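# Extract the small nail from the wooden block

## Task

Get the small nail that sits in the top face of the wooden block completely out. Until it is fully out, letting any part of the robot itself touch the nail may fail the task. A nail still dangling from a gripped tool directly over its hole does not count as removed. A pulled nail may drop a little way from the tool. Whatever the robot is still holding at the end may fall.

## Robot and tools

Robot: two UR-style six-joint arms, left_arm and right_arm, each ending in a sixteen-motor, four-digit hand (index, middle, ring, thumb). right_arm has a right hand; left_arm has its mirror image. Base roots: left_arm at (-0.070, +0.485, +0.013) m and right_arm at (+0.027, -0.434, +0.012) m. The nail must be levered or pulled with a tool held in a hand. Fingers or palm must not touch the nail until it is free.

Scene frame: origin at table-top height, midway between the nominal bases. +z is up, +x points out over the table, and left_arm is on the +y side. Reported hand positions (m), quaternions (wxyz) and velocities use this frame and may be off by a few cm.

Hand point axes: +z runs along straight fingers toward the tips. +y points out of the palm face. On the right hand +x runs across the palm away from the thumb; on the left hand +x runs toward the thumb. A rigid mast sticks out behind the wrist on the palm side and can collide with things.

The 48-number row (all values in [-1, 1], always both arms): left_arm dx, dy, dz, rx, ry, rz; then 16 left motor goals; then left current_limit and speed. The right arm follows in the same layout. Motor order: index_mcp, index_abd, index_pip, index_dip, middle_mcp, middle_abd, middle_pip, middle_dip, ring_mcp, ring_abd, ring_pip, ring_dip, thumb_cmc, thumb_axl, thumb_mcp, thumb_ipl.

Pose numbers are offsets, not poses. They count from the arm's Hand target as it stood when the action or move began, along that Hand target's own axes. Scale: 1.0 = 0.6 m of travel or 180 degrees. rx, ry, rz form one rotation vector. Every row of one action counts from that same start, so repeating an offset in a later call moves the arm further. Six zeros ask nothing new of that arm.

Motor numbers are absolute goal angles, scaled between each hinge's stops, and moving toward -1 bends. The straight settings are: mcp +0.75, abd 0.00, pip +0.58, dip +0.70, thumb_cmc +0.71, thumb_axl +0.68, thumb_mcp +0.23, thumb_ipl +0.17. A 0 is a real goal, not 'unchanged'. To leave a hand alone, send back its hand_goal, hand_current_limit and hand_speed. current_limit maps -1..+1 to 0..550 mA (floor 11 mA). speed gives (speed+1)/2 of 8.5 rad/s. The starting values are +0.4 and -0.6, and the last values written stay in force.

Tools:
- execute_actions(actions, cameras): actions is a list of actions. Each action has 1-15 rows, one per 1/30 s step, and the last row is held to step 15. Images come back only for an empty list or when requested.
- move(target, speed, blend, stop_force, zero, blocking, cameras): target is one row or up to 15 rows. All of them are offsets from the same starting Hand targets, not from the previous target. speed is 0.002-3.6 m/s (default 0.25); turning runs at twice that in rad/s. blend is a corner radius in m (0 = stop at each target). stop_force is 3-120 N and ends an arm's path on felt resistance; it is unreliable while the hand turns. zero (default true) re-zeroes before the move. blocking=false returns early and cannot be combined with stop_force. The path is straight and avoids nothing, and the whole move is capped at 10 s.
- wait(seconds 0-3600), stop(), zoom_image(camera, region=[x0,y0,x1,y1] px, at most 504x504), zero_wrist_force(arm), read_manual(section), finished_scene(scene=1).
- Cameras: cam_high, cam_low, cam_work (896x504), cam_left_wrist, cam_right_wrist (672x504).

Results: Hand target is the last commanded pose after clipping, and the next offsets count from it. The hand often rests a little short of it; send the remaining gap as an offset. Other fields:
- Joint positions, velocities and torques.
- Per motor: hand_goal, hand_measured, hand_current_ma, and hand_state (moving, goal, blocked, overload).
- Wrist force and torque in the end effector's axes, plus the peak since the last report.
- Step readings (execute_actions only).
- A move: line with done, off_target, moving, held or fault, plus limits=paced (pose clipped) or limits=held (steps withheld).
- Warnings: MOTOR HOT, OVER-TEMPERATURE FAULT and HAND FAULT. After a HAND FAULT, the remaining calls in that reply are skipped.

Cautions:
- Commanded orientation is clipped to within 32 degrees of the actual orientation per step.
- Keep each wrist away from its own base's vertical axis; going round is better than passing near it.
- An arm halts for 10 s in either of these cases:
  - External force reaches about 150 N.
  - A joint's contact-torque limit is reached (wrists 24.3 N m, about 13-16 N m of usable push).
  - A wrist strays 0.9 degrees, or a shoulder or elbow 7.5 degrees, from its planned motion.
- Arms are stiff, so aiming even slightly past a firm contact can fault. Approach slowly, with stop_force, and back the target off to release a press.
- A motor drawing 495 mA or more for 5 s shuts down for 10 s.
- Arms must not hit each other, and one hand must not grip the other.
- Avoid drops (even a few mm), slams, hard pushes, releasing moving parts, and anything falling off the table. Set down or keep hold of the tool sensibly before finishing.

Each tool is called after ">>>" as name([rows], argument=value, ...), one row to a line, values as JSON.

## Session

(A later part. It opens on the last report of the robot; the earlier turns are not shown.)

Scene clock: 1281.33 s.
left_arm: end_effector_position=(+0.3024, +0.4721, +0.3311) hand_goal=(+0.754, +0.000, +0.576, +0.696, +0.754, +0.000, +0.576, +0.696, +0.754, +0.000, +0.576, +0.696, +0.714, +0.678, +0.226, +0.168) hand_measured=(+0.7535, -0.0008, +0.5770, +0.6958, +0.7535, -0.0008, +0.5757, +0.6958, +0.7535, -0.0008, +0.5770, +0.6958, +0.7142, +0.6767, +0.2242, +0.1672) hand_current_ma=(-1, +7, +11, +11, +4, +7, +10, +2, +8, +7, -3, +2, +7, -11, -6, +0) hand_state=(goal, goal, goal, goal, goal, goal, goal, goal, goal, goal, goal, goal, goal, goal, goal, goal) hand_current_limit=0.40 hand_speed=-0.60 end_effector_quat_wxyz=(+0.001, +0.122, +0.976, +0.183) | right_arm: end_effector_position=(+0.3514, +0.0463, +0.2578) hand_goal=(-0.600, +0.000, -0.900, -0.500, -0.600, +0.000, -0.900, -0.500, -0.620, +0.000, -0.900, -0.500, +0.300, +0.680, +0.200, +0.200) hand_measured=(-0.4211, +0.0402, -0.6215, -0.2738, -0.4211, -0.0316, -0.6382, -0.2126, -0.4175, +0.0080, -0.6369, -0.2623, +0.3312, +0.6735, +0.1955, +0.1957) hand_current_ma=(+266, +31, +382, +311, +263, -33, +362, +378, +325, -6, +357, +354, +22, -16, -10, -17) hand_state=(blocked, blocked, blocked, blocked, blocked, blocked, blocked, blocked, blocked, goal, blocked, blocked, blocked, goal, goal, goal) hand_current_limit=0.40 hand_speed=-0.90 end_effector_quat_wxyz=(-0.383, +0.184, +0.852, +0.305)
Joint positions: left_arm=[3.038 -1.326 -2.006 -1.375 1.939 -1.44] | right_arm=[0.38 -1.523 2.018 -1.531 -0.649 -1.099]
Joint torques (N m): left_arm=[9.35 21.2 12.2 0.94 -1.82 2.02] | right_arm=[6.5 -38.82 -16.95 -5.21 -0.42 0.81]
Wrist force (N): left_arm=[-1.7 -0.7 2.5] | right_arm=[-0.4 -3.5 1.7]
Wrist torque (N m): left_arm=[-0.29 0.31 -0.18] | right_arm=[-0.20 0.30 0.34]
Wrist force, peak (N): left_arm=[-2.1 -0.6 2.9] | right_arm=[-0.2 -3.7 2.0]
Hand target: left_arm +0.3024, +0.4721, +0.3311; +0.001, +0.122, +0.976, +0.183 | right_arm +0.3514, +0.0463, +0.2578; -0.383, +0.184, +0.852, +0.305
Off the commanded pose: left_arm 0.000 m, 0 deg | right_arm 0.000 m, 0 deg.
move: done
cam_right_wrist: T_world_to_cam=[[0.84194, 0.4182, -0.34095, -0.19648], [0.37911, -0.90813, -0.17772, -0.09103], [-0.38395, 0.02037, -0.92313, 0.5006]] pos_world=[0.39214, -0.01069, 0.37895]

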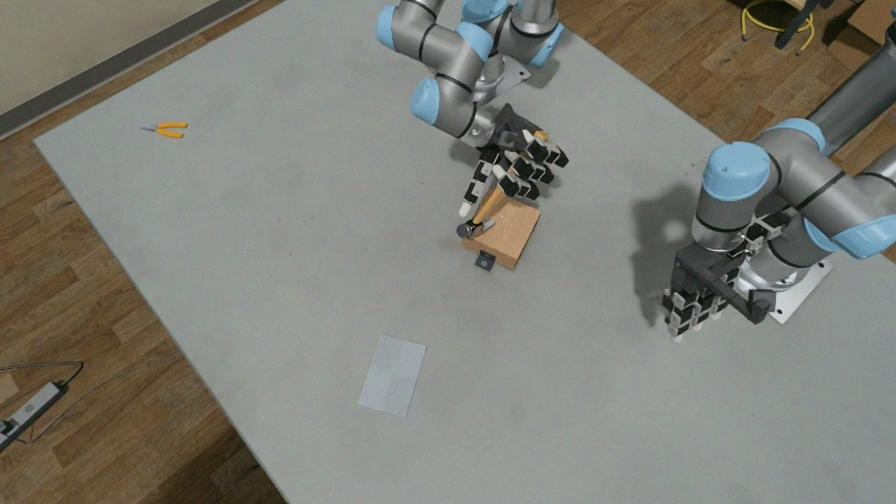

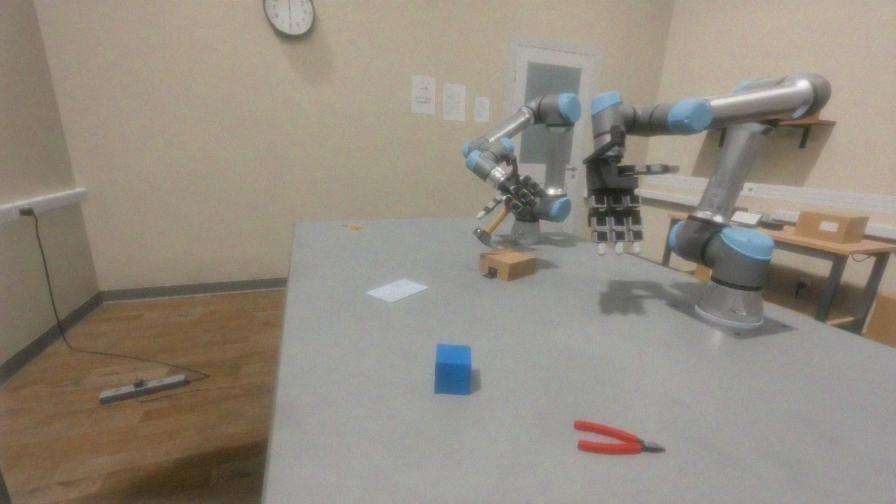

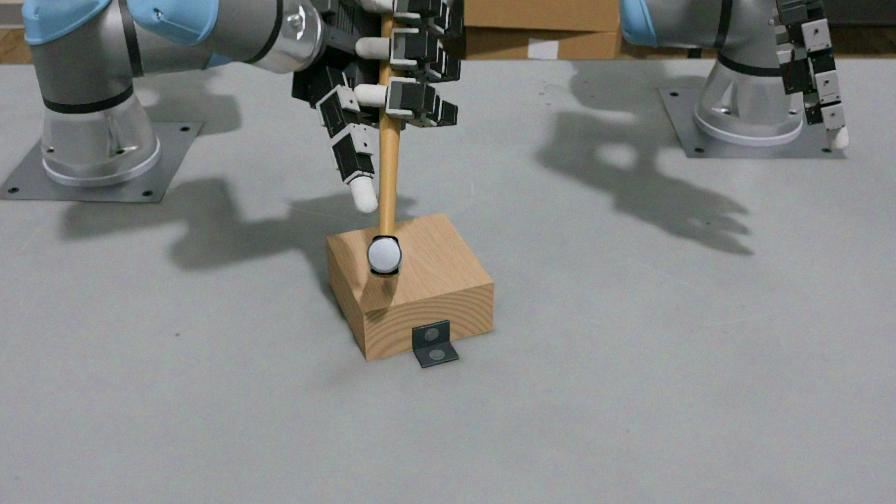

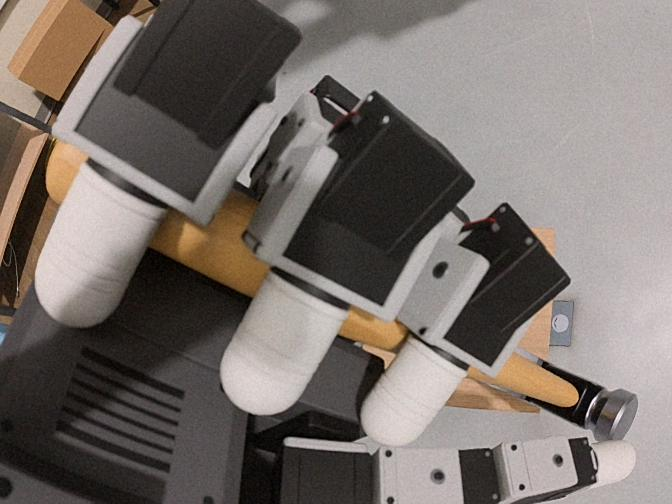

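>>> move(target=[0,0,0,0,0,0,0.754,0,0.576,0.696,0.754,0,0.576,0.696,0.754,0,0.576,0.696,0.714,0.678,0.226,0.168,0.4,-0.6,-0.014,-0.0212,0.0172,-0.01134,0.00973,-0.00961,-0.6,0,-0.9,-0.5,-0.6,0,-0.9,-0.5,-0.62,0,-0.9,-0.5,0.3,0.68,0.2,0.2,0.4,-0.9], speed=0.04, cameras=["cam_high","cam_low","cam_work"])

>>> zoom_image(camera="cam_high", region=[456, 200, 512, 250])

>>> zoom_image(camera="cam_work", region=[340, 180, 460, 300])

>>> zoom_image(camera="cam_low", region=[470, 222, 540, 280])

Scene clock: 1388.87 s.
left_arm: end_effector_position=(+0.3024, +0.4721, +0.3311) hand_goal=(+0.754, +0.000, +0.576, +0.696, +0.754, +0.000, +0.576, +0.696, +0.754, +0.000, +0.576, +0.696, +0.714, +0.678, +0.226, +0.168) hand_measured=(+0.7523, -0.0008, +0.5770, +0.6971, +0.7535, +0.0007, +0.5770, +0.6958, +0.7535, -0.0008, +0.5770, +0.6958, +0.7154, +0.6777, +0.2232, +0.1681) hand_current_ma=(+0, +5, +9, +10, +8, +8, +4, +1, +6, +0, -11, +2, +4, -12, -6, +0) hand_state=(goal, goal, goal, goal, goal, goal, goal, goal, goal, goal, goal, goal, goal, goal, goal, goal) hand_current_limit=0.40 hand_speed=-0.60 end_effector_quat_wxyz=(+0.001, +0.122, +0.976, +0.183) | right_arm: end_effector_position=(+0.3442, +0.0430, +0.2413) hand_goal=(-0.600, +0.000, -0.900, -0.500, -0.600, +0.000, -0.900, -0.500, -0.620, +0.000, -0.900, -0.500, +0.300, +0.680, +0.200, +0.200) hand_measured=(-0.4211, +0.0402, -0.6215, -0.2725, -0.4211, -0.0316, -0.6382, -0.2126, -0.4175, +0.0065, -0.6369, -0.2623, +0.3312, +0.6735, +0.1955, +0.1957) hand_current_ma=(+262, +29, +377, +314, +269, -31, +373, +390, +310, +1, +364, +337, +40, -2, -9, -11) hand_state=(blocked, blocked, blocked, blocked, blocked, blocked, blocked, blocked, blocked, goal, blocked, blocked, blocked, goal, goal, goal) hand_current_limit=0.40 hand_speed=-0.90 end_effector_quat_wxyz=(-0.388, +0.173, +0.843, +0.328)
Joint positions: left_arm=[3.038 -1.326 -2.006 -1.375 1.939 -1.44] | right_arm=[0.366 -1.51 2.079 -1.568 -0.612 -1.166]
Joint torques (N m): left_arm=[9.88 21.27 12.43 0.97 -1.79 2.05] | right_arm=[-6.23 -17.33 -17.65 -5.11 3.98 -1.98]
Wrist force (N): left_arm=[-2.0 -0.9 2.6] | right_arm=[-0.8 -3.8 1.4]
Wrist torque (N m): left_arm=[-0.33 0.35 -0.20] | right_arm=[-0.21 0.32 0.53]
Wrist force, peak (N): left_arm=[-2.1 -0.7 2.9] | right_arm=[-0.8 -4.2 1.6]
Hand target: left_arm +0.3024, +0.4721, +0.3311; +0.001, +0.122, +0.976, +0.183 | right_arm +0.3442, +0.0430, +0.2412; -0.388, +0.173, +0.843, +0.329
Off the commanded pose: left_arm 0.000 m, 0 deg | right_arm 0.000 m, 0 deg.
move: done

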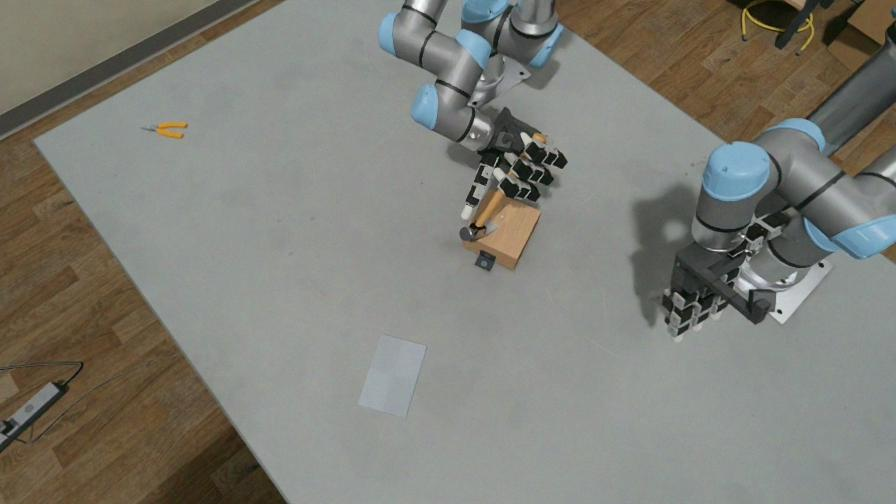

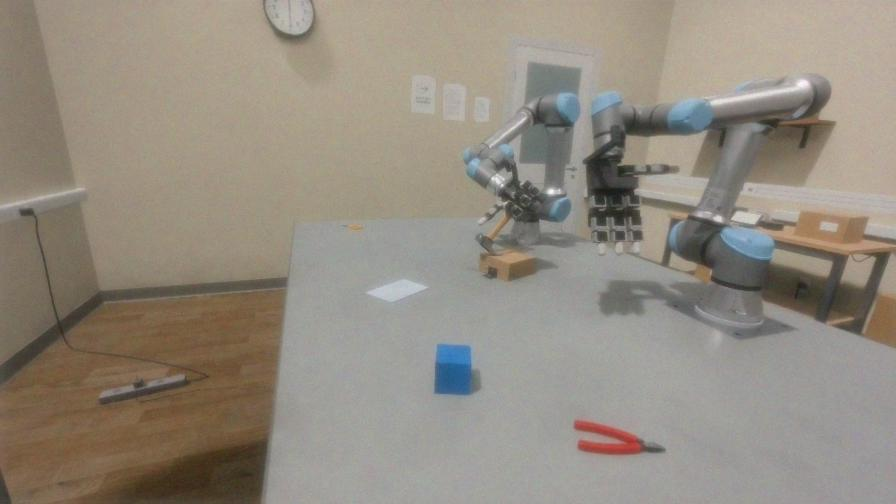

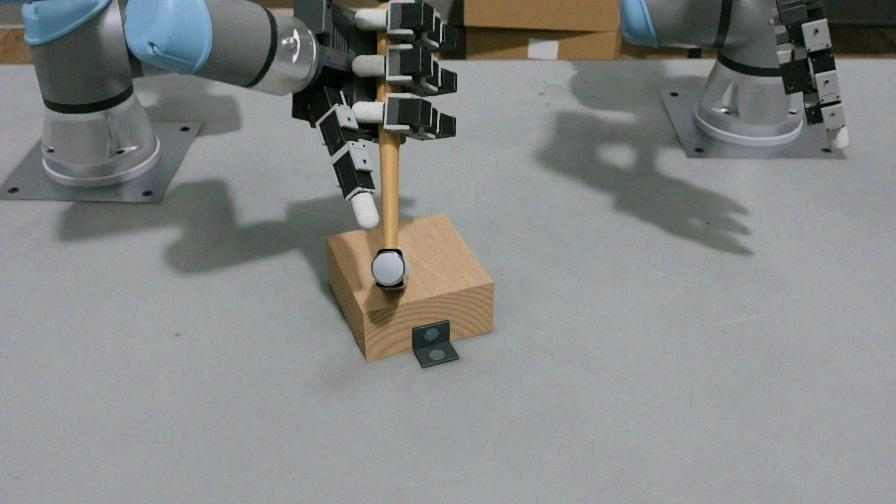

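Scaled by 9.000 from the camera's image (finer frame: 1280x720).

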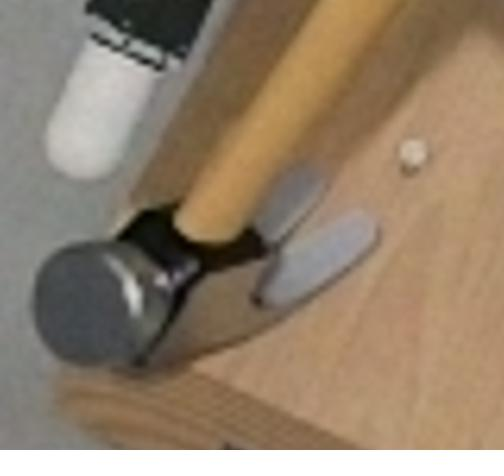

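Scaled by 4.200 from the camera's image (finer frame: 1280x720).

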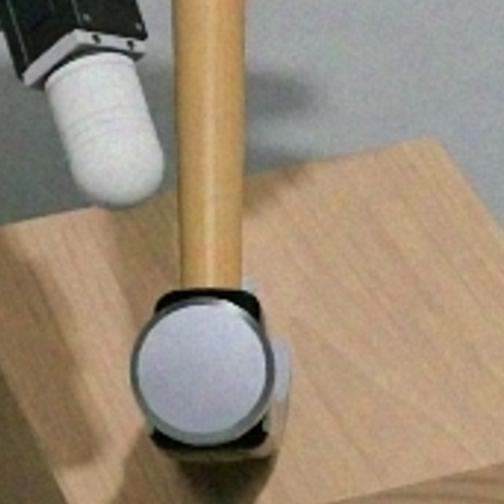

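Scaled by 7.200 from the camera's image (finer frame: 1280x720).

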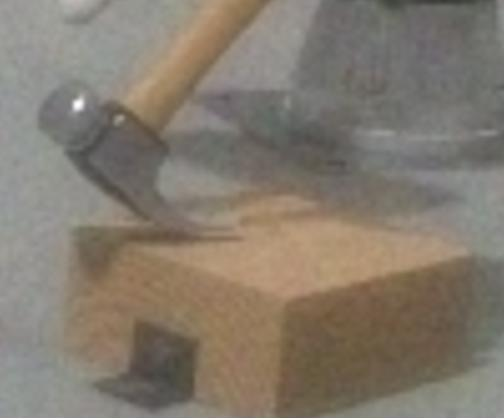

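>>> move(target=[0,0,0,0,0,0,0.754,0,0.576,0.696,0.754,0,0.576,0.696,0.754,0,0.576,0.696,0.714,0.678,0.226,0.168,0.4,-0.6,-0.0085,0.0028,0.0005,0.0012,0.0241,0.023,-0.6,0,-0.9,-0.5,-0.6,0,-0.9,-0.5,-0.62,0,-0.9,-0.5,0.3,0.68,0.2,0.2,0.4,-0.9], speed=0.03, cameras=["cam_high","cam_low","cam_work"])

>>> zoom_image(camera="cam_high", region=[456, 200, 512, 250])

>>> zoom_image(camera="cam_work", region=[340, 180, 460, 300])

>>> zoom_image(camera="cam_low", region=[470, 222, 540, 280])

Scene clock: 1412.67 s.
left_arm: end_effector_position=(+0.3024, +0.4721, +0.3311) hand_goal=(+0.754, +0.000, +0.576, +0.696, +0.754, +0.000, +0.576, +0.696, +0.754, +0.000, +0.576, +0.696, +0.714, +0.678, +0.226, +0.168) hand_measured=(+0.7547, +0.0007, +0.5770, +0.6945, +0.7535, -0.0008, +0.5770, +0.6958, +0.7535, -0.0008, +0.5782, +0.6958, +0.7154, +0.6767, +0.2242, +0.1681) hand_current_ma=(+1, +9, +12, +12, -1, +4, +2, +1, +7, +5, -3, +2, +5, -11, -11, +1) hand_state=(goal, goal, goal, goal, goal, goal, goal, goal, goal, goal, goal, goal, goal, goal, goal, goal) hand_current_limit=0.40 hand_speed=-0.60 end_effector_quat_wxyz=(+0.001, +0.122, +0.976, +0.183) | right_arm: end_effector_position=(+0.3482, +0.0442, +0.2379) hand_goal=(-0.600, +0.000, -0.900, -0.500, -0.600, +0.000, -0.900, -0.500, -0.620, +0.000, -0.900, -0.500, +0.300, +0.680, +0.200, +0.200) hand_measured=(-0.4549, +0.0329, -0.5560, -0.3247, -0.4477, -0.0594, -0.5997, -0.2572, -0.4175, +0.0080, -0.6382, -0.2649, +0.3312, +0.6440, +0.1955, +0.1967) hand_current_ma=(+217, +16, +385, +249, +213, -48, +385, +338, +314, +20, +358, +338, +24, -61, -5, -10) hand_state=(blocked, blocked, blocked, blocked, blocked, blocked, blocked, blocked, blocked, goal, blocked, blocked, blocked, blocked, goal, goal) hand_current_limit=0.40 hand_speed=-0.90 end_effector_quat_wxyz=(-0.432, +0.190, +0.822, +0.319)
Joint positions: left_arm=[3.038 -1.326 -2.006 -1.375 1.939 -1.44] | right_arm=[0.36 -1.466 2.029 -1.429 -0.59 -1.207]
Joint torques (N m): left_arm=[10.14 20.8 12.02 1.04 -1.82 2.05] | right_arm=[-8.29 5.12 -8.64 4.11 -1.65 1.83]
Wrist force (N): left_arm=[-2.0 -0.9 2.4] | right_arm=[38.5 19.4 -15.5]
Wrist torque (N m): left_arm=[-0.30 0.34 -0.20] | right_arm=[2.06 -2.73 0.75]
Wrist force, peak (N): left_arm=[-2.3 -0.7 2.9] | right_arm=[38.5 19.4 -15.5]
Hand target: left_arm +0.3024, +0.4721, +0.3311; +0.001, +0.122, +0.976, +0.183 | right_arm +0.3482, +0.0442, +0.2378; -0.432, +0.190, +0.822, +0.319
Off the commanded pose: left_arm 0.000 m, 0 deg | right_arm 0.000 m, 0 deg.
move: done

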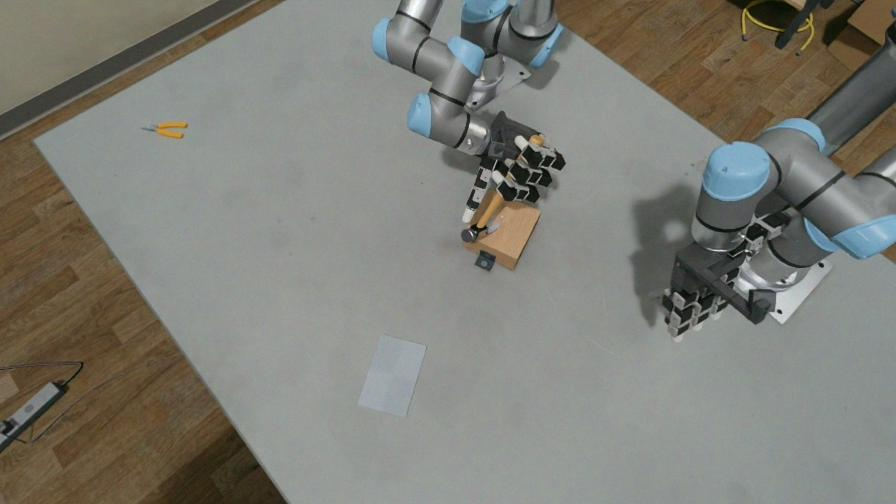

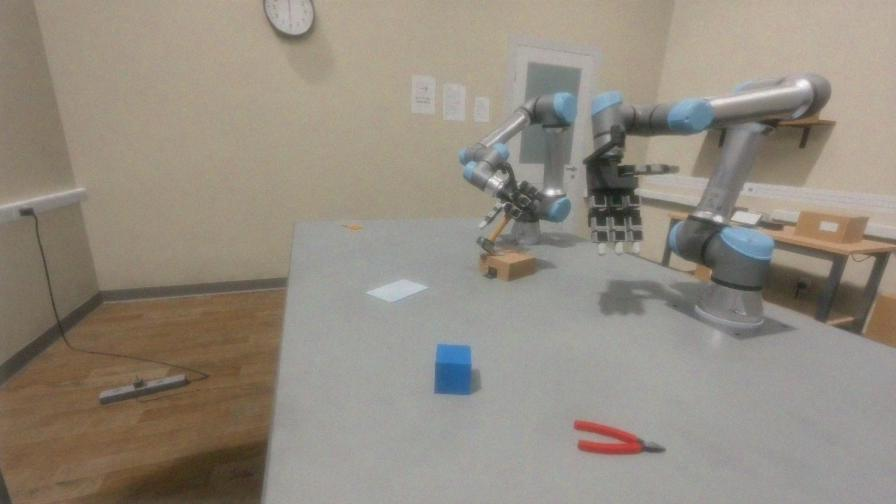

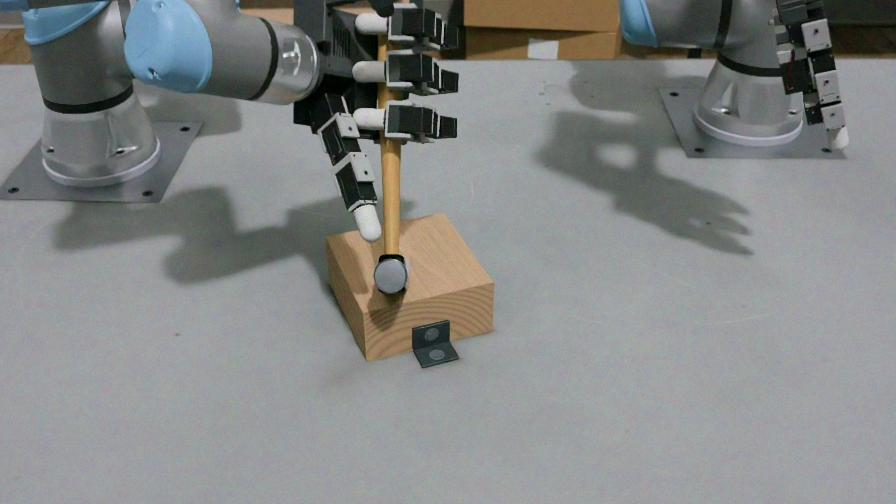

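Scaled by 9.000 from the camera's image (finer frame: 1280x720).

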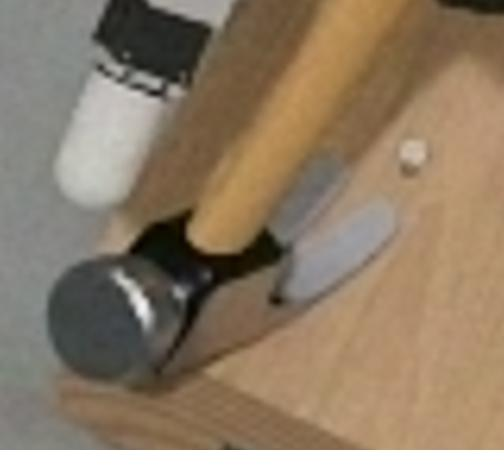

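Scaled by 4.200 from the camera's image (finer frame: 1280x720).

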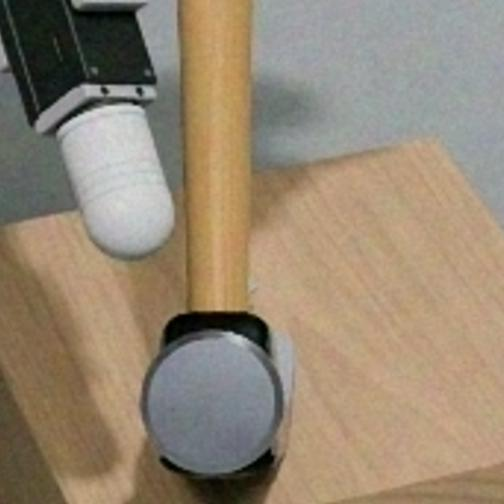

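Scaled by 7.200 from the camera's image (finer frame: 1280x720).

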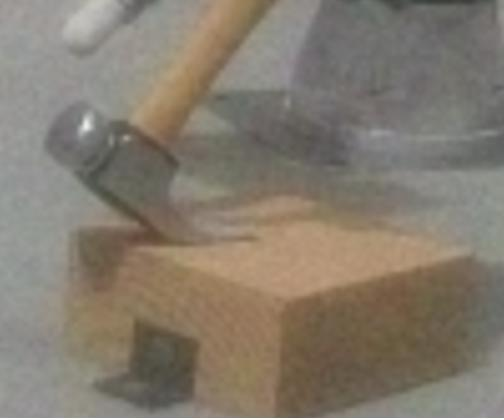

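>>> move(target=[0,0,0,0,0,0,0.754,0,0.576,0.696,0.754,0,0.576,0.696,0.754,0,0.576,0.696,0.714,0.678,0.226,0.168,0.4,-0.6,0.00693,0.003,-0.00353,0,0,0,-0.6,0,-0.9,-0.5,-0.6,0,-0.9,-0.5,-0.62,0,-0.9,-0.5,0.3,0.68,0.2,0.2,0.4,-0.9], speed=0.01, cameras=["cam_high","cam_low","cam_work","cam_right_wrist"])

>>> zoom_image(camera="cam_high", region=[456, 200, 512, 250])

>>> zoom_image(camera="cam_low", region=[470, 222, 540, 280])

Scene clock: 1426.23 s.
left_arm: end_effector_position=(+0.3024, +0.4721, +0.3311) hand_goal=(+0.754, +0.000, +0.576, +0.696, +0.754, +0.000, +0.576, +0.696, +0.754, +0.000, +0.576, +0.696, +0.714, +0.678, +0.226, +0.168) hand_measured=(+0.7535, -0.0008, +0.5757, +0.6958, +0.7523, +0.0007, +0.5782, +0.6971, +0.7547, +0.0007, +0.5770, +0.6958, +0.7154, +0.6767, +0.2242, +0.1681) hand_current_ma=(-1, +5, +14, +6, +5, +6, +7, +0, +7, +7, -5, +4, +5, -12, -9, -3) hand_state=(goal, goal, goal, goal, goal, goal, goal, goal, goal, goal, goal, goal, goal, goal, goal, goal) hand_current_limit=0.40 hand_speed=-0.60 end_effector_quat_wxyz=(+0.001, +0.122, +0.976, +0.183) | right_arm: end_effector_position=(+0.3482, +0.0442, +0.2427) hand_goal=(-0.600, +0.000, -0.900, -0.500, -0.600, +0.000, -0.900, -0.500, -0.620, +0.000, -0.900, -0.500, +0.300, +0.680, +0.200, +0.200) hand_measured=(-0.4754, +0.0329, -0.5843, -0.3451, -0.4658, -0.0462, -0.6022, -0.2827, -0.4272, +0.0080, -0.6305, -0.2649, +0.3374, +0.6641, +0.1955, +0.1967) hand_current_ma=(+161, +23, +396, +203, +191, -43, +388, +297, +291, +8, +395, +352, +55, -8, -10, -17) hand_state=(blocked, blocked, blocked, blocked, blocked, blocked, blocked, blocked, blocked, goal, blocked, blocked, blocked, goal, goal, goal) hand_current_limit=0.40 hand_speed=-0.90 end_effector_quat_wxyz=(-0.432, +0.190, +0.822, +0.319)
Joint positions: left_arm=[3.038 -1.326 -2.006 -1.375 1.939 -1.44] | right_arm=[0.359 -1.472 2.022 -1.415 -0.59 -1.207]
Joint torques (N m): left_arm=[9.96 21.03 12.14 0.89 -1.73 2.09] | right_arm=[5.25 -38.83 -29.61 0.02 1.37 -1.35]
Wrist force (N): left_arm=[-2.2 -0.5 2.8] | right_arm=[-1.2 -3.4 1.2]
Wrist torque (N m): left_arm=[-0.29 0.38 -0.23] | right_arm=[-0.26 0.35 0.34]
Wrist force, peak (N): left_arm=[-2.2 -0.6 2.9] | right_arm=[39.9 19.6 -15.7]
Hand target: left_arm +0.3024, +0.4721, +0.3311; +0.001, +0.122, +0.976, +0.183 | right_arm +0.3482, +0.0442, +0.2428; -0.432, +0.190, +0.822, +0.319
Off the commanded pose: left_arm 0.000 m, 0 deg | right_arm 0.000 m, 0 deg.
move: done
cam_right_wrist: T_world_to_cam=[[0.80437, 0.43623, -0.40334, -0.17069], [0.35293, -0.89696, -0.26626, -0.06426], [-0.47793, 0.07183, -0.87545, 0.5044]] pos_world=[0.40105, -0.0194, 0.35562]

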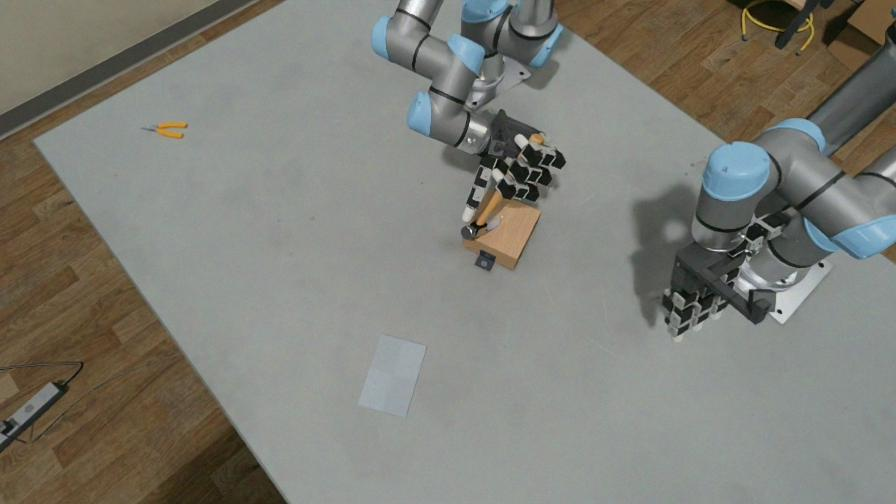

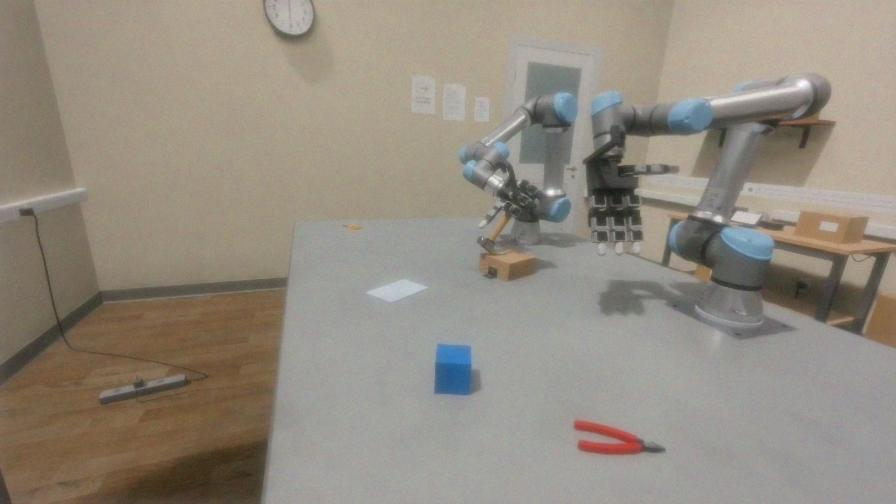

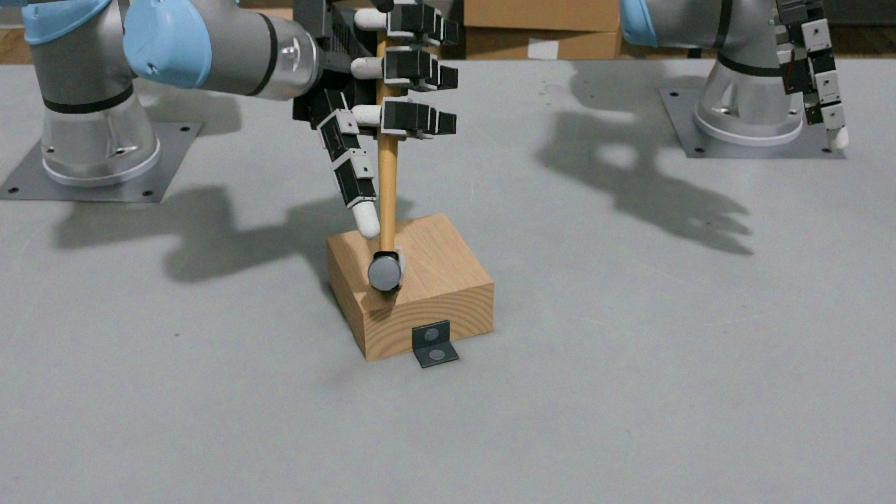

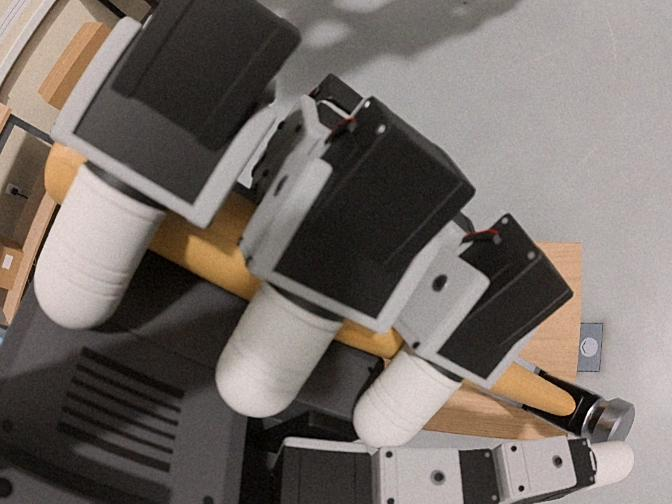

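Scaled by 9.000 from the camera's image (finer frame: 1280x720).

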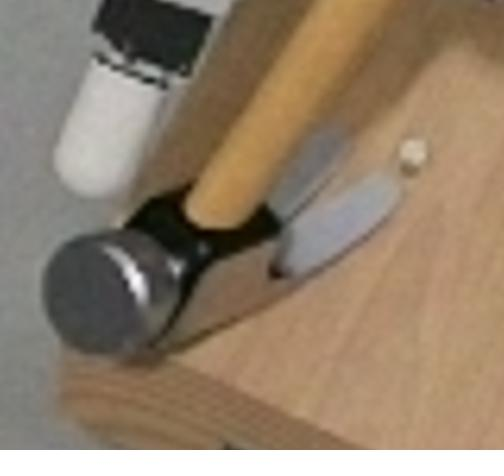

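Scaled by 7.200 from the camera's image (finer frame: 1280x720).

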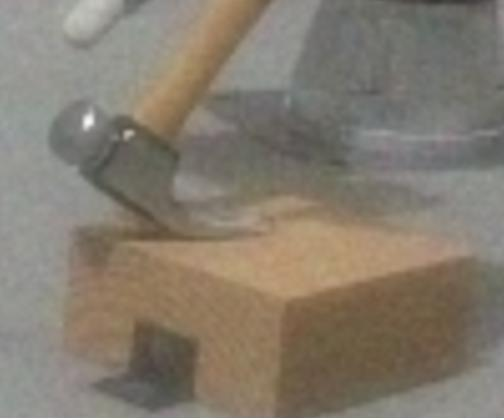

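>>> move(target=[0,0,0,0,0,0,0.754,0,0.576,0.696,0.754,0,0.576,0.696,0.754,0,0.576,0.696,0.714,0.678,0.226,0.168,0.4,-0.6,0.0018,0.0091,0.0073,0,0,0,-0.6,0,-0.9,-0.5,-0.6,0,-0.9,-0.5,-0.62,0,-0.9,-0.5,0.3,0.68,0.2,0.2,0.5,-0.9], speed=0.01)

>>> move(target=[0,0,0,0,0,0,0.754,0,0.576,0.696,0.754,0,0.576,0.696,0.754,0,0.576,0.696,0.714,0.678,0.226,0.168,0.4,-0.6,-0.0139,-0.006,0.0071,0,0,0,-0.6,0,-0.9,-0.5,-0.6,0,-0.9,-0.5,-0.62,0,-0.9,-0.5,0.3,0.68,0.2,0.2,0.5,-0.9], speed=0.004, stop_force=3, cameras=["cam_high","cam_low","cam_work"])

>>> zoom_image(camera="cam_high", region=[456, 200, 512, 250])

>>> zoom_image(camera="cam_low", region=[470, 222, 540, 280])

>>> zoom_image(camera="cam_work", region=[340, 180, 460, 300])

Scene clock: 1464.73 s.
left_arm: end_effector_position=(+0.3024, +0.4721, +0.3311) hand_goal=(+0.754, +0.000, +0.576, +0.696, +0.754, +0.000, +0.576, +0.696, +0.754, +0.000, +0.576, +0.696, +0.714, +0.678, +0.226, +0.168) hand_measured=(+0.7535, -0.0008, +0.5757, +0.6971, +0.7535, -0.0008, +0.5757, +0.6971, +0.7535, -0.0008, +0.5770, +0.6971, +0.7154, +0.6777, +0.2242, +0.1681) hand_current_ma=(-6, +3, +6, +15, +6, +3, +4, -2, +5, +4, -2, +6, +4, -15, -7, +2) hand_state=(goal, goal, goal, goal, goal, goal, goal, goal, goal, goal, goal, goal, goal, goal, goal, goal) hand_current_limit=0.40 hand_speed=-0.60 end_effector_quat_wxyz=(+0.001, +0.122, +0.976, +0.183) | right_arm: end_effector_position=(+0.3482, +0.0511, +0.2438) hand_goal=(-0.600, +0.000, -0.900, -0.500, -0.600, +0.000, -0.900, -0.500, -0.620, +0.000, -0.900, -0.500, +0.300, +0.680, +0.200, +0.200) hand_measured=(-0.4754, +0.0329, -0.5830, -0.3451, -0.4658, -0.0447, -0.6022, -0.2814, -0.4272, +0.0080, -0.6305, -0.2649, +0.3374, +0.6641, +0.1955, +0.1967) hand_current_ma=(+171, +43, +417, +216, +203, -36, +420, +323, +297, +7, +377, +341, +60, -9, -10, +0) hand_state=(blocked, blocked, blocked, blocked, blocked, blocked, blocked, blocked, blocked, goal, blocked, blocked, blocked, goal, goal, goal) hand_current_limit=0.50 hand_speed=-0.90 end_effector_quat_wxyz=(-0.432, +0.190, +0.822, +0.319)
Joint positions: left_arm=[3.038 -1.326 -2.006 -1.375 1.939 -1.44] | right_arm=[0.374 -1.465 2.015 -1.431 -0.581 -1.187]
Joint torques (N m): left_arm=[9.28 20.29 12.47 0.94 -1.84 1.99] | right_arm=[7.06 -19.35 -30.1 -4.51 3.57 0.65]
Wrist force (N): left_arm=[-2.2 -0.6 2.6] | right_arm=[-1.5 -3.1 1.2]
Wrist torque (N m): left_arm=[-0.28 0.38 -0.23] | right_arm=[-0.21 0.37 0.27]
Wrist force, peak (N): left_arm=[-2.3 -0.8 2.9] | right_arm=[-1.3 -3.7 1.6]
Hand target: left_arm +0.3024, +0.4721, +0.3311; +0.001, +0.122, +0.976, +0.183 | right_arm +0.3482, +0.0512, +0.2438; -0.432, +0.190, +0.822, +0.319
Off the commanded pose: left_arm 0.000 m, 0 deg | right_arm 0.000 m, 0 deg.
move: done

Scene clock: 1466.70 s.
left_arm: end_effector_position=(+0.3024, +0.4721, +0.3311) hand_goal=(+0.754, +0.000, +0.576, +0.696, +0.754, +0.000, +0.576, +0.696, +0.754, +0.000, +0.576, +0.696, +0.714, +0.678, +0.226, +0.168) hand_measured=(+0.7535, -0.0008, +0.5757, +0.6958, +0.7523, +0.0007, +0.5757, +0.6958, +0.7535, +0.0007, +0.5757, +0.6958, +0.7142, +0.6777, +0.2242, +0.1681) hand_current_ma=(-5, +3, +9, +8, +4, +4, +2, +1, +5, -3, -5, +4, +6, -6, -8, -2) hand_state=(goal, goal, goal, goal, goal, goal, goal, goal, goal, goal, goal, goal, goal, goal, goal, goal) hand_current_limit=0.40 hand_speed=-0.60 end_effector_quat_wxyz=(+0.001, +0.122, +0.976, +0.183) | right_arm: end_effector_position=(+0.3482, +0.0512, +0.2408) hand_goal=(-0.600, +0.000, -0.900, -0.500, -0.600, +0.000, -0.900, -0.500, -0.620, +0.000, -0.900, -0.500, +0.300, +0.680, +0.200, +0.200) hand_measured=(-0.4754, +0.0329, -0.5830, -0.3451, -0.4658, -0.0447, -0.6022, -0.2827, -0.4260, +0.0080, -0.6305, -0.2661, +0.3374, +0.6641, +0.1955, +0.1957) hand_current_ma=(+164, +6, +418, +219, +207, -48, +410, +305, +316, +15, +371, +342, +49, -20, +17, +4) hand_state=(blocked, blocked, blocked, blocked, blocked, blocked, blocked, blocked, blocked, goal, blocked, blocked, blocked, goal, goal, goal) hand_current_limit=0.50 hand_speed=-0.90 end_effector_quat_wxyz=(-0.432, +0.190, +0.822, +0.319)
Joint positions: left_arm=[3.038 -1.326 -2.006 -1.375 1.939 -1.44] | right_arm=[0.374 -1.461 2.019 -1.44 -0.581 -1.187]
Joint torques (N m): left_arm=[9.03 21.08 12.01 0.99 -1.75 2.05] | right_arm=[2.51 -39.13 -28.05 0.13 -0.73 0.46]
Wrist force (N): left_arm=[-2.1 -0.5 2.5] | right_arm=[0.7 -2.6 0.5]
Wrist torque (N m): left_arm=[-0.27 0.36 -0.22] | right_arm=[-0.15 0.33 0.34]
Wrist force, peak (N): left_arm=[-2.2 -0.9 2.9] | right_arm=[7.3 -1.8 -1.0]
Hand target: left_arm +0.3024, +0.4721, +0.3311; +0.001, +0.122, +0.976, +0.183 | right_arm +0.3482, +0.0512, +0.2408; -0.432, +0.190, +0.822, +0.319 (not the last commanded pose)
Off the commanded pose: left_arm 0.000 m, 0 deg | right_arm 0.007 m, 0 deg.
move: contact (right_arm)

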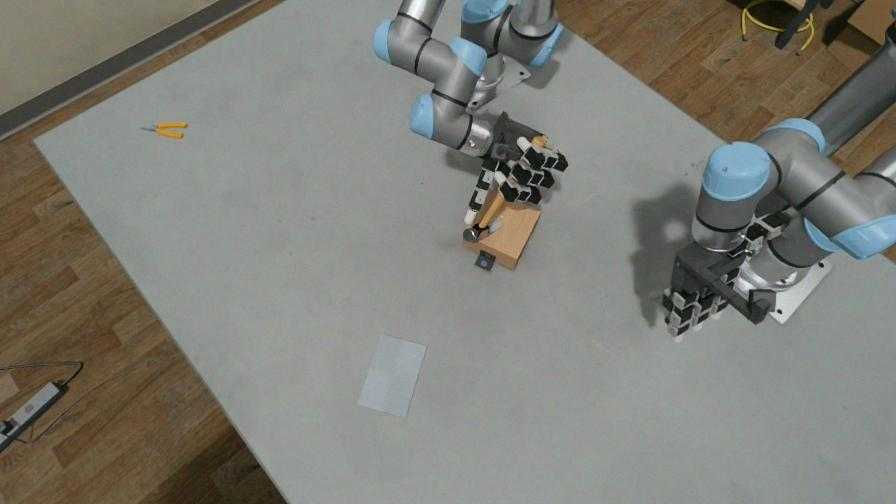

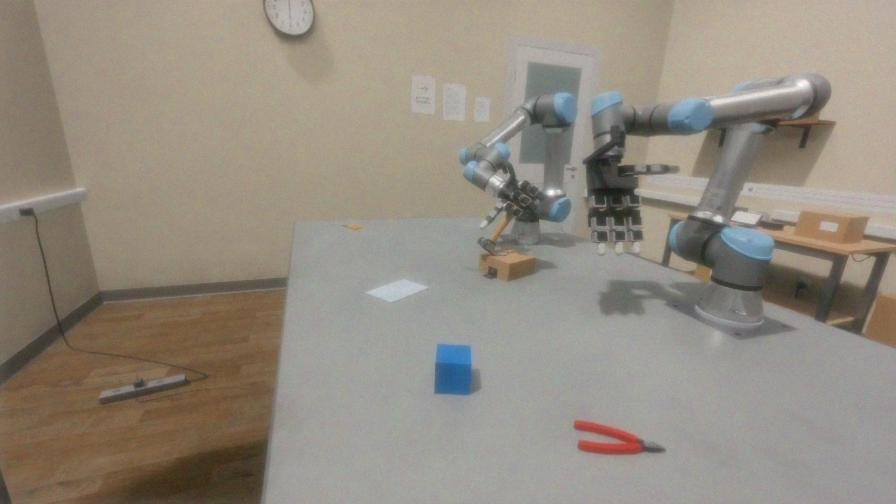

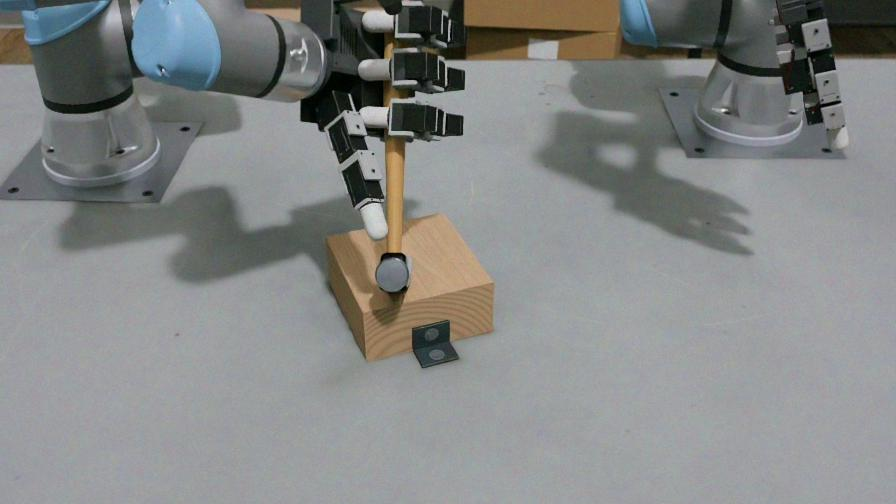

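Scaled by 9.000 from the camera's image (finer frame: 1280x720).

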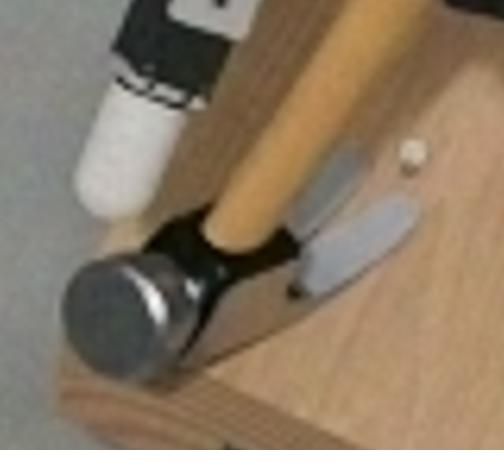

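Scaled by 7.200 from the camera's image (finer frame: 1280x720).

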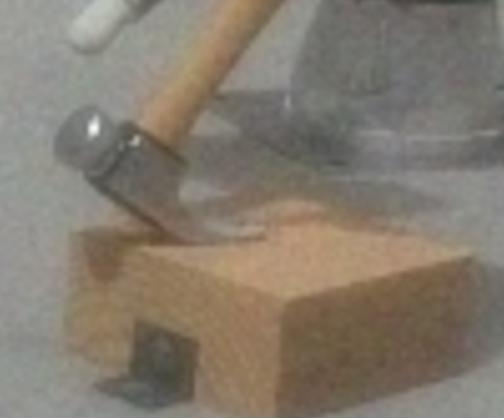

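Scaled by 4.200 from the camera's image (finer frame: 1280x720).

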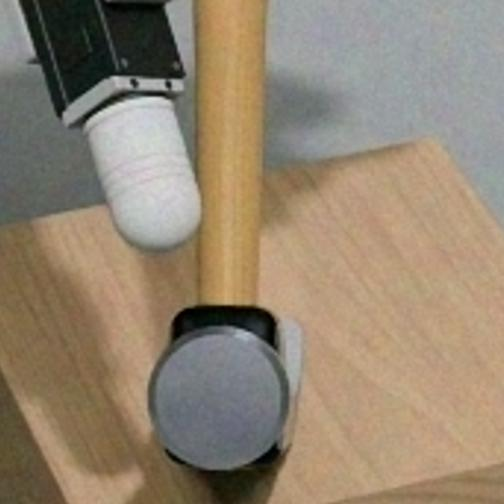

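>>> move(target=[0,0,0,0,0,0,0.754,0,0.576,0.696,0.754,0,0.576,0.696,0.754,0,0.576,0.696,0.714,0.678,0.226,0.168,0.4,-0.6,0.0238,-0.0242,0.0241,0,0,0,-0.6,0,-0.9,-0.5,-0.6,0,-0.9,-0.5,-0.62,0,-0.9,-0.5,0.3,0.68,0.2,0.2,0.5,-0.9], speed=0.005, stop_force=4, cameras=["cam_high","cam_low","cam_work"])

>>> zoom_image(camera="cam_high", region=[456, 200, 512, 250])

>>> zoom_image(camera="cam_low", region=[470, 222, 540, 280])

>>> zoom_image(camera="cam_work", region=[340, 180, 460, 300])

Scene clock: 1484.73 s.
left_arm: end_effector_position=(+0.3024, +0.4721, +0.3311) hand_goal=(+0.754, +0.000, +0.576, +0.696, +0.754, +0.000, +0.576, +0.696, +0.754, +0.000, +0.576, +0.696, +0.714, +0.678, +0.226, +0.168) hand_measured=(+0.7535, -0.0023, +0.5757, +0.6958, +0.7535, -0.0008, +0.5770, +0.6971, +0.7547, -0.0008, +0.5757, +0.6958, +0.7154, +0.6777, +0.2252, +0.1672) hand_current_ma=(+2, +5, +12, +11, +4, +7, +2, +1, +8, +1, -2, +5, +6, -11, -11, +3) hand_state=(goal, goal, goal, goal, goal, goal, goal, goal, goal, goal, goal, goal, goal, goal, goal, goal) hand_current_limit=0.40 hand_speed=-0.60 end_effector_quat_wxyz=(+0.001, +0.122, +0.976, +0.183) | right_arm: end_effector_position=(+0.3233, +0.0512, +0.2414) hand_goal=(-0.600, +0.000, -0.900, -0.500, -0.600, +0.000, -0.900, -0.500, -0.620, +0.000, -0.900, -0.500, +0.300, +0.680, +0.200, +0.200) hand_measured=(-0.4754, +0.0329, -0.5830, -0.3451, -0.4658, -0.0447, -0.6022, -0.2827, -0.4272, +0.0080, -0.6305, -0.2649, +0.3374, +0.6641, +0.1955, +0.1957) hand_current_ma=(+186, +33, +412, +204, +212, -31, +416, +322, +298, +6, +378, +341, +55, -16, +6, +0) hand_state=(blocked, blocked, blocked, blocked, blocked, blocked, blocked, blocked, blocked, goal, blocked, blocked, blocked, goal, goal, goal) hand_current_limit=0.50 hand_speed=-0.90 end_effector_quat_wxyz=(-0.432, +0.190, +0.822, +0.319)
Joint positions: left_arm=[3.038 -1.326 -2.006 -1.375 1.939 -1.44] | right_arm=[0.392 -1.51 2.077 -1.47 -0.57 -1.161]
Joint torques (N m): left_arm=[9.29 20.88 13.02 1.06 -1.79 1.98] | right_arm=[8.26 -37.79 -15.65 -4.54 3.94 0.71]
Wrist force (N): left_arm=[-2.1 -0.6 2.8] | right_arm=[-1.9 -2.4 1.3]
Wrist torque (N m): left_arm=[-0.29 0.36 -0.21] | right_arm=[-0.15 0.48 0.15]
Wrist force, peak (N): left_arm=[-2.1 -0.5 3.1] | right_arm=[-2.0 -3.8 1.1]
Hand target: left_arm +0.3024, +0.4721, +0.3311; +0.001, +0.122, +0.976, +0.183 | right_arm +0.3232, +0.0512, +0.2414; -0.432, +0.190, +0.822, +0.319
Off the commanded pose: left_arm 0.000 m, 0 deg | right_arm 0.000 m, 0 deg.
move: done

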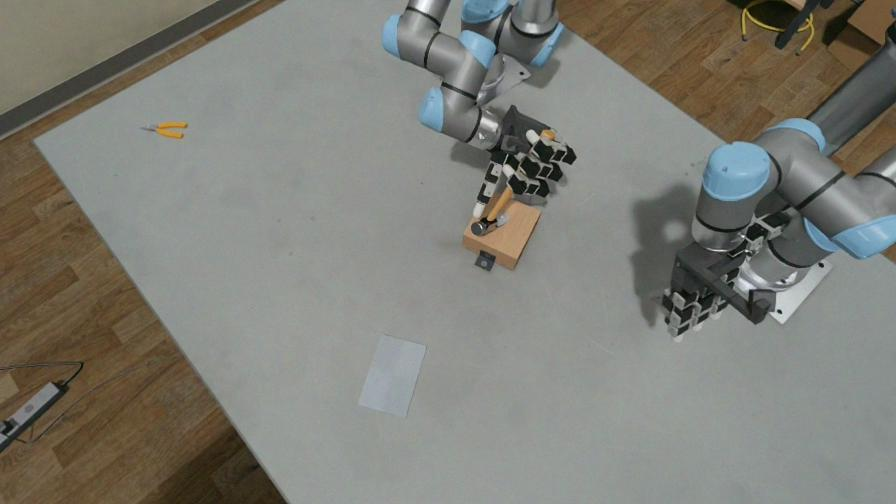

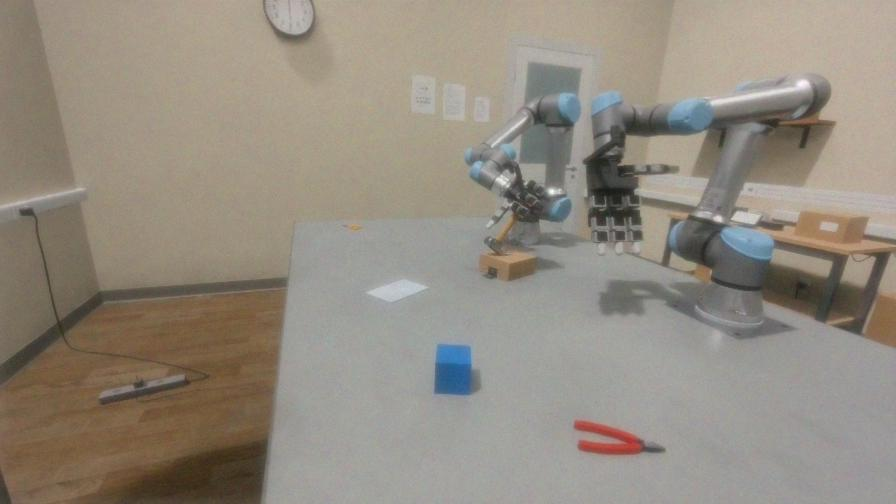

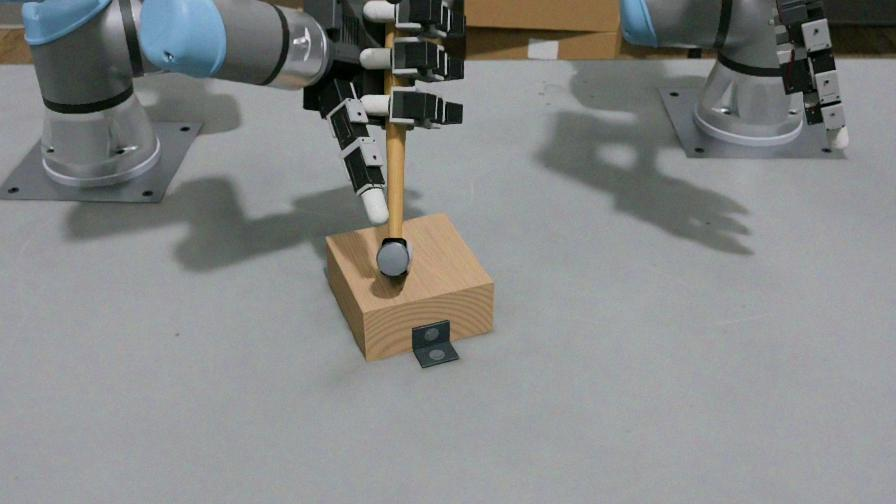

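Scaled by 9.000 from the camera's image (finer frame: 1280x720).

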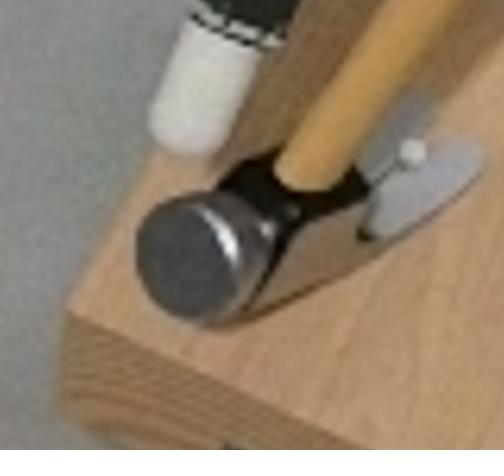

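Scaled by 7.200 from the camera's image (finer frame: 1280x720).

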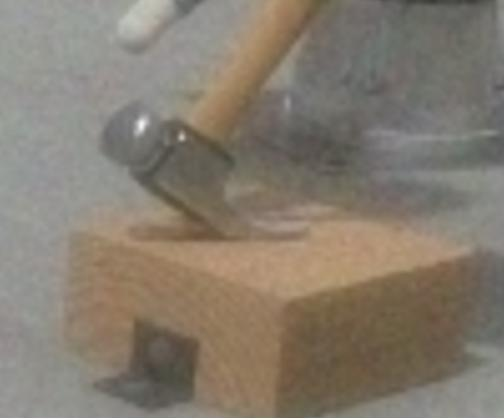

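Scaled by 4.200 from the camera's image (finer frame: 1280x720).

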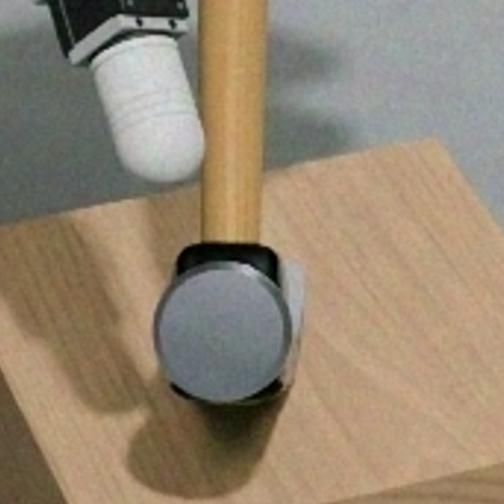

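>>> zoom_image(camera="cam_high", region=[488, 204, 514, 230])

Scaled by 19.385 from the camera's image (finer frame: 1280x720).

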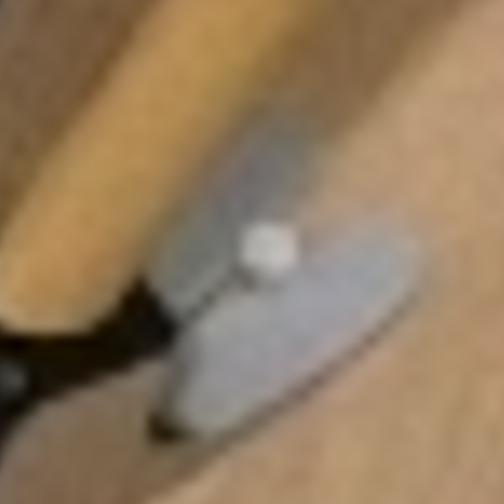

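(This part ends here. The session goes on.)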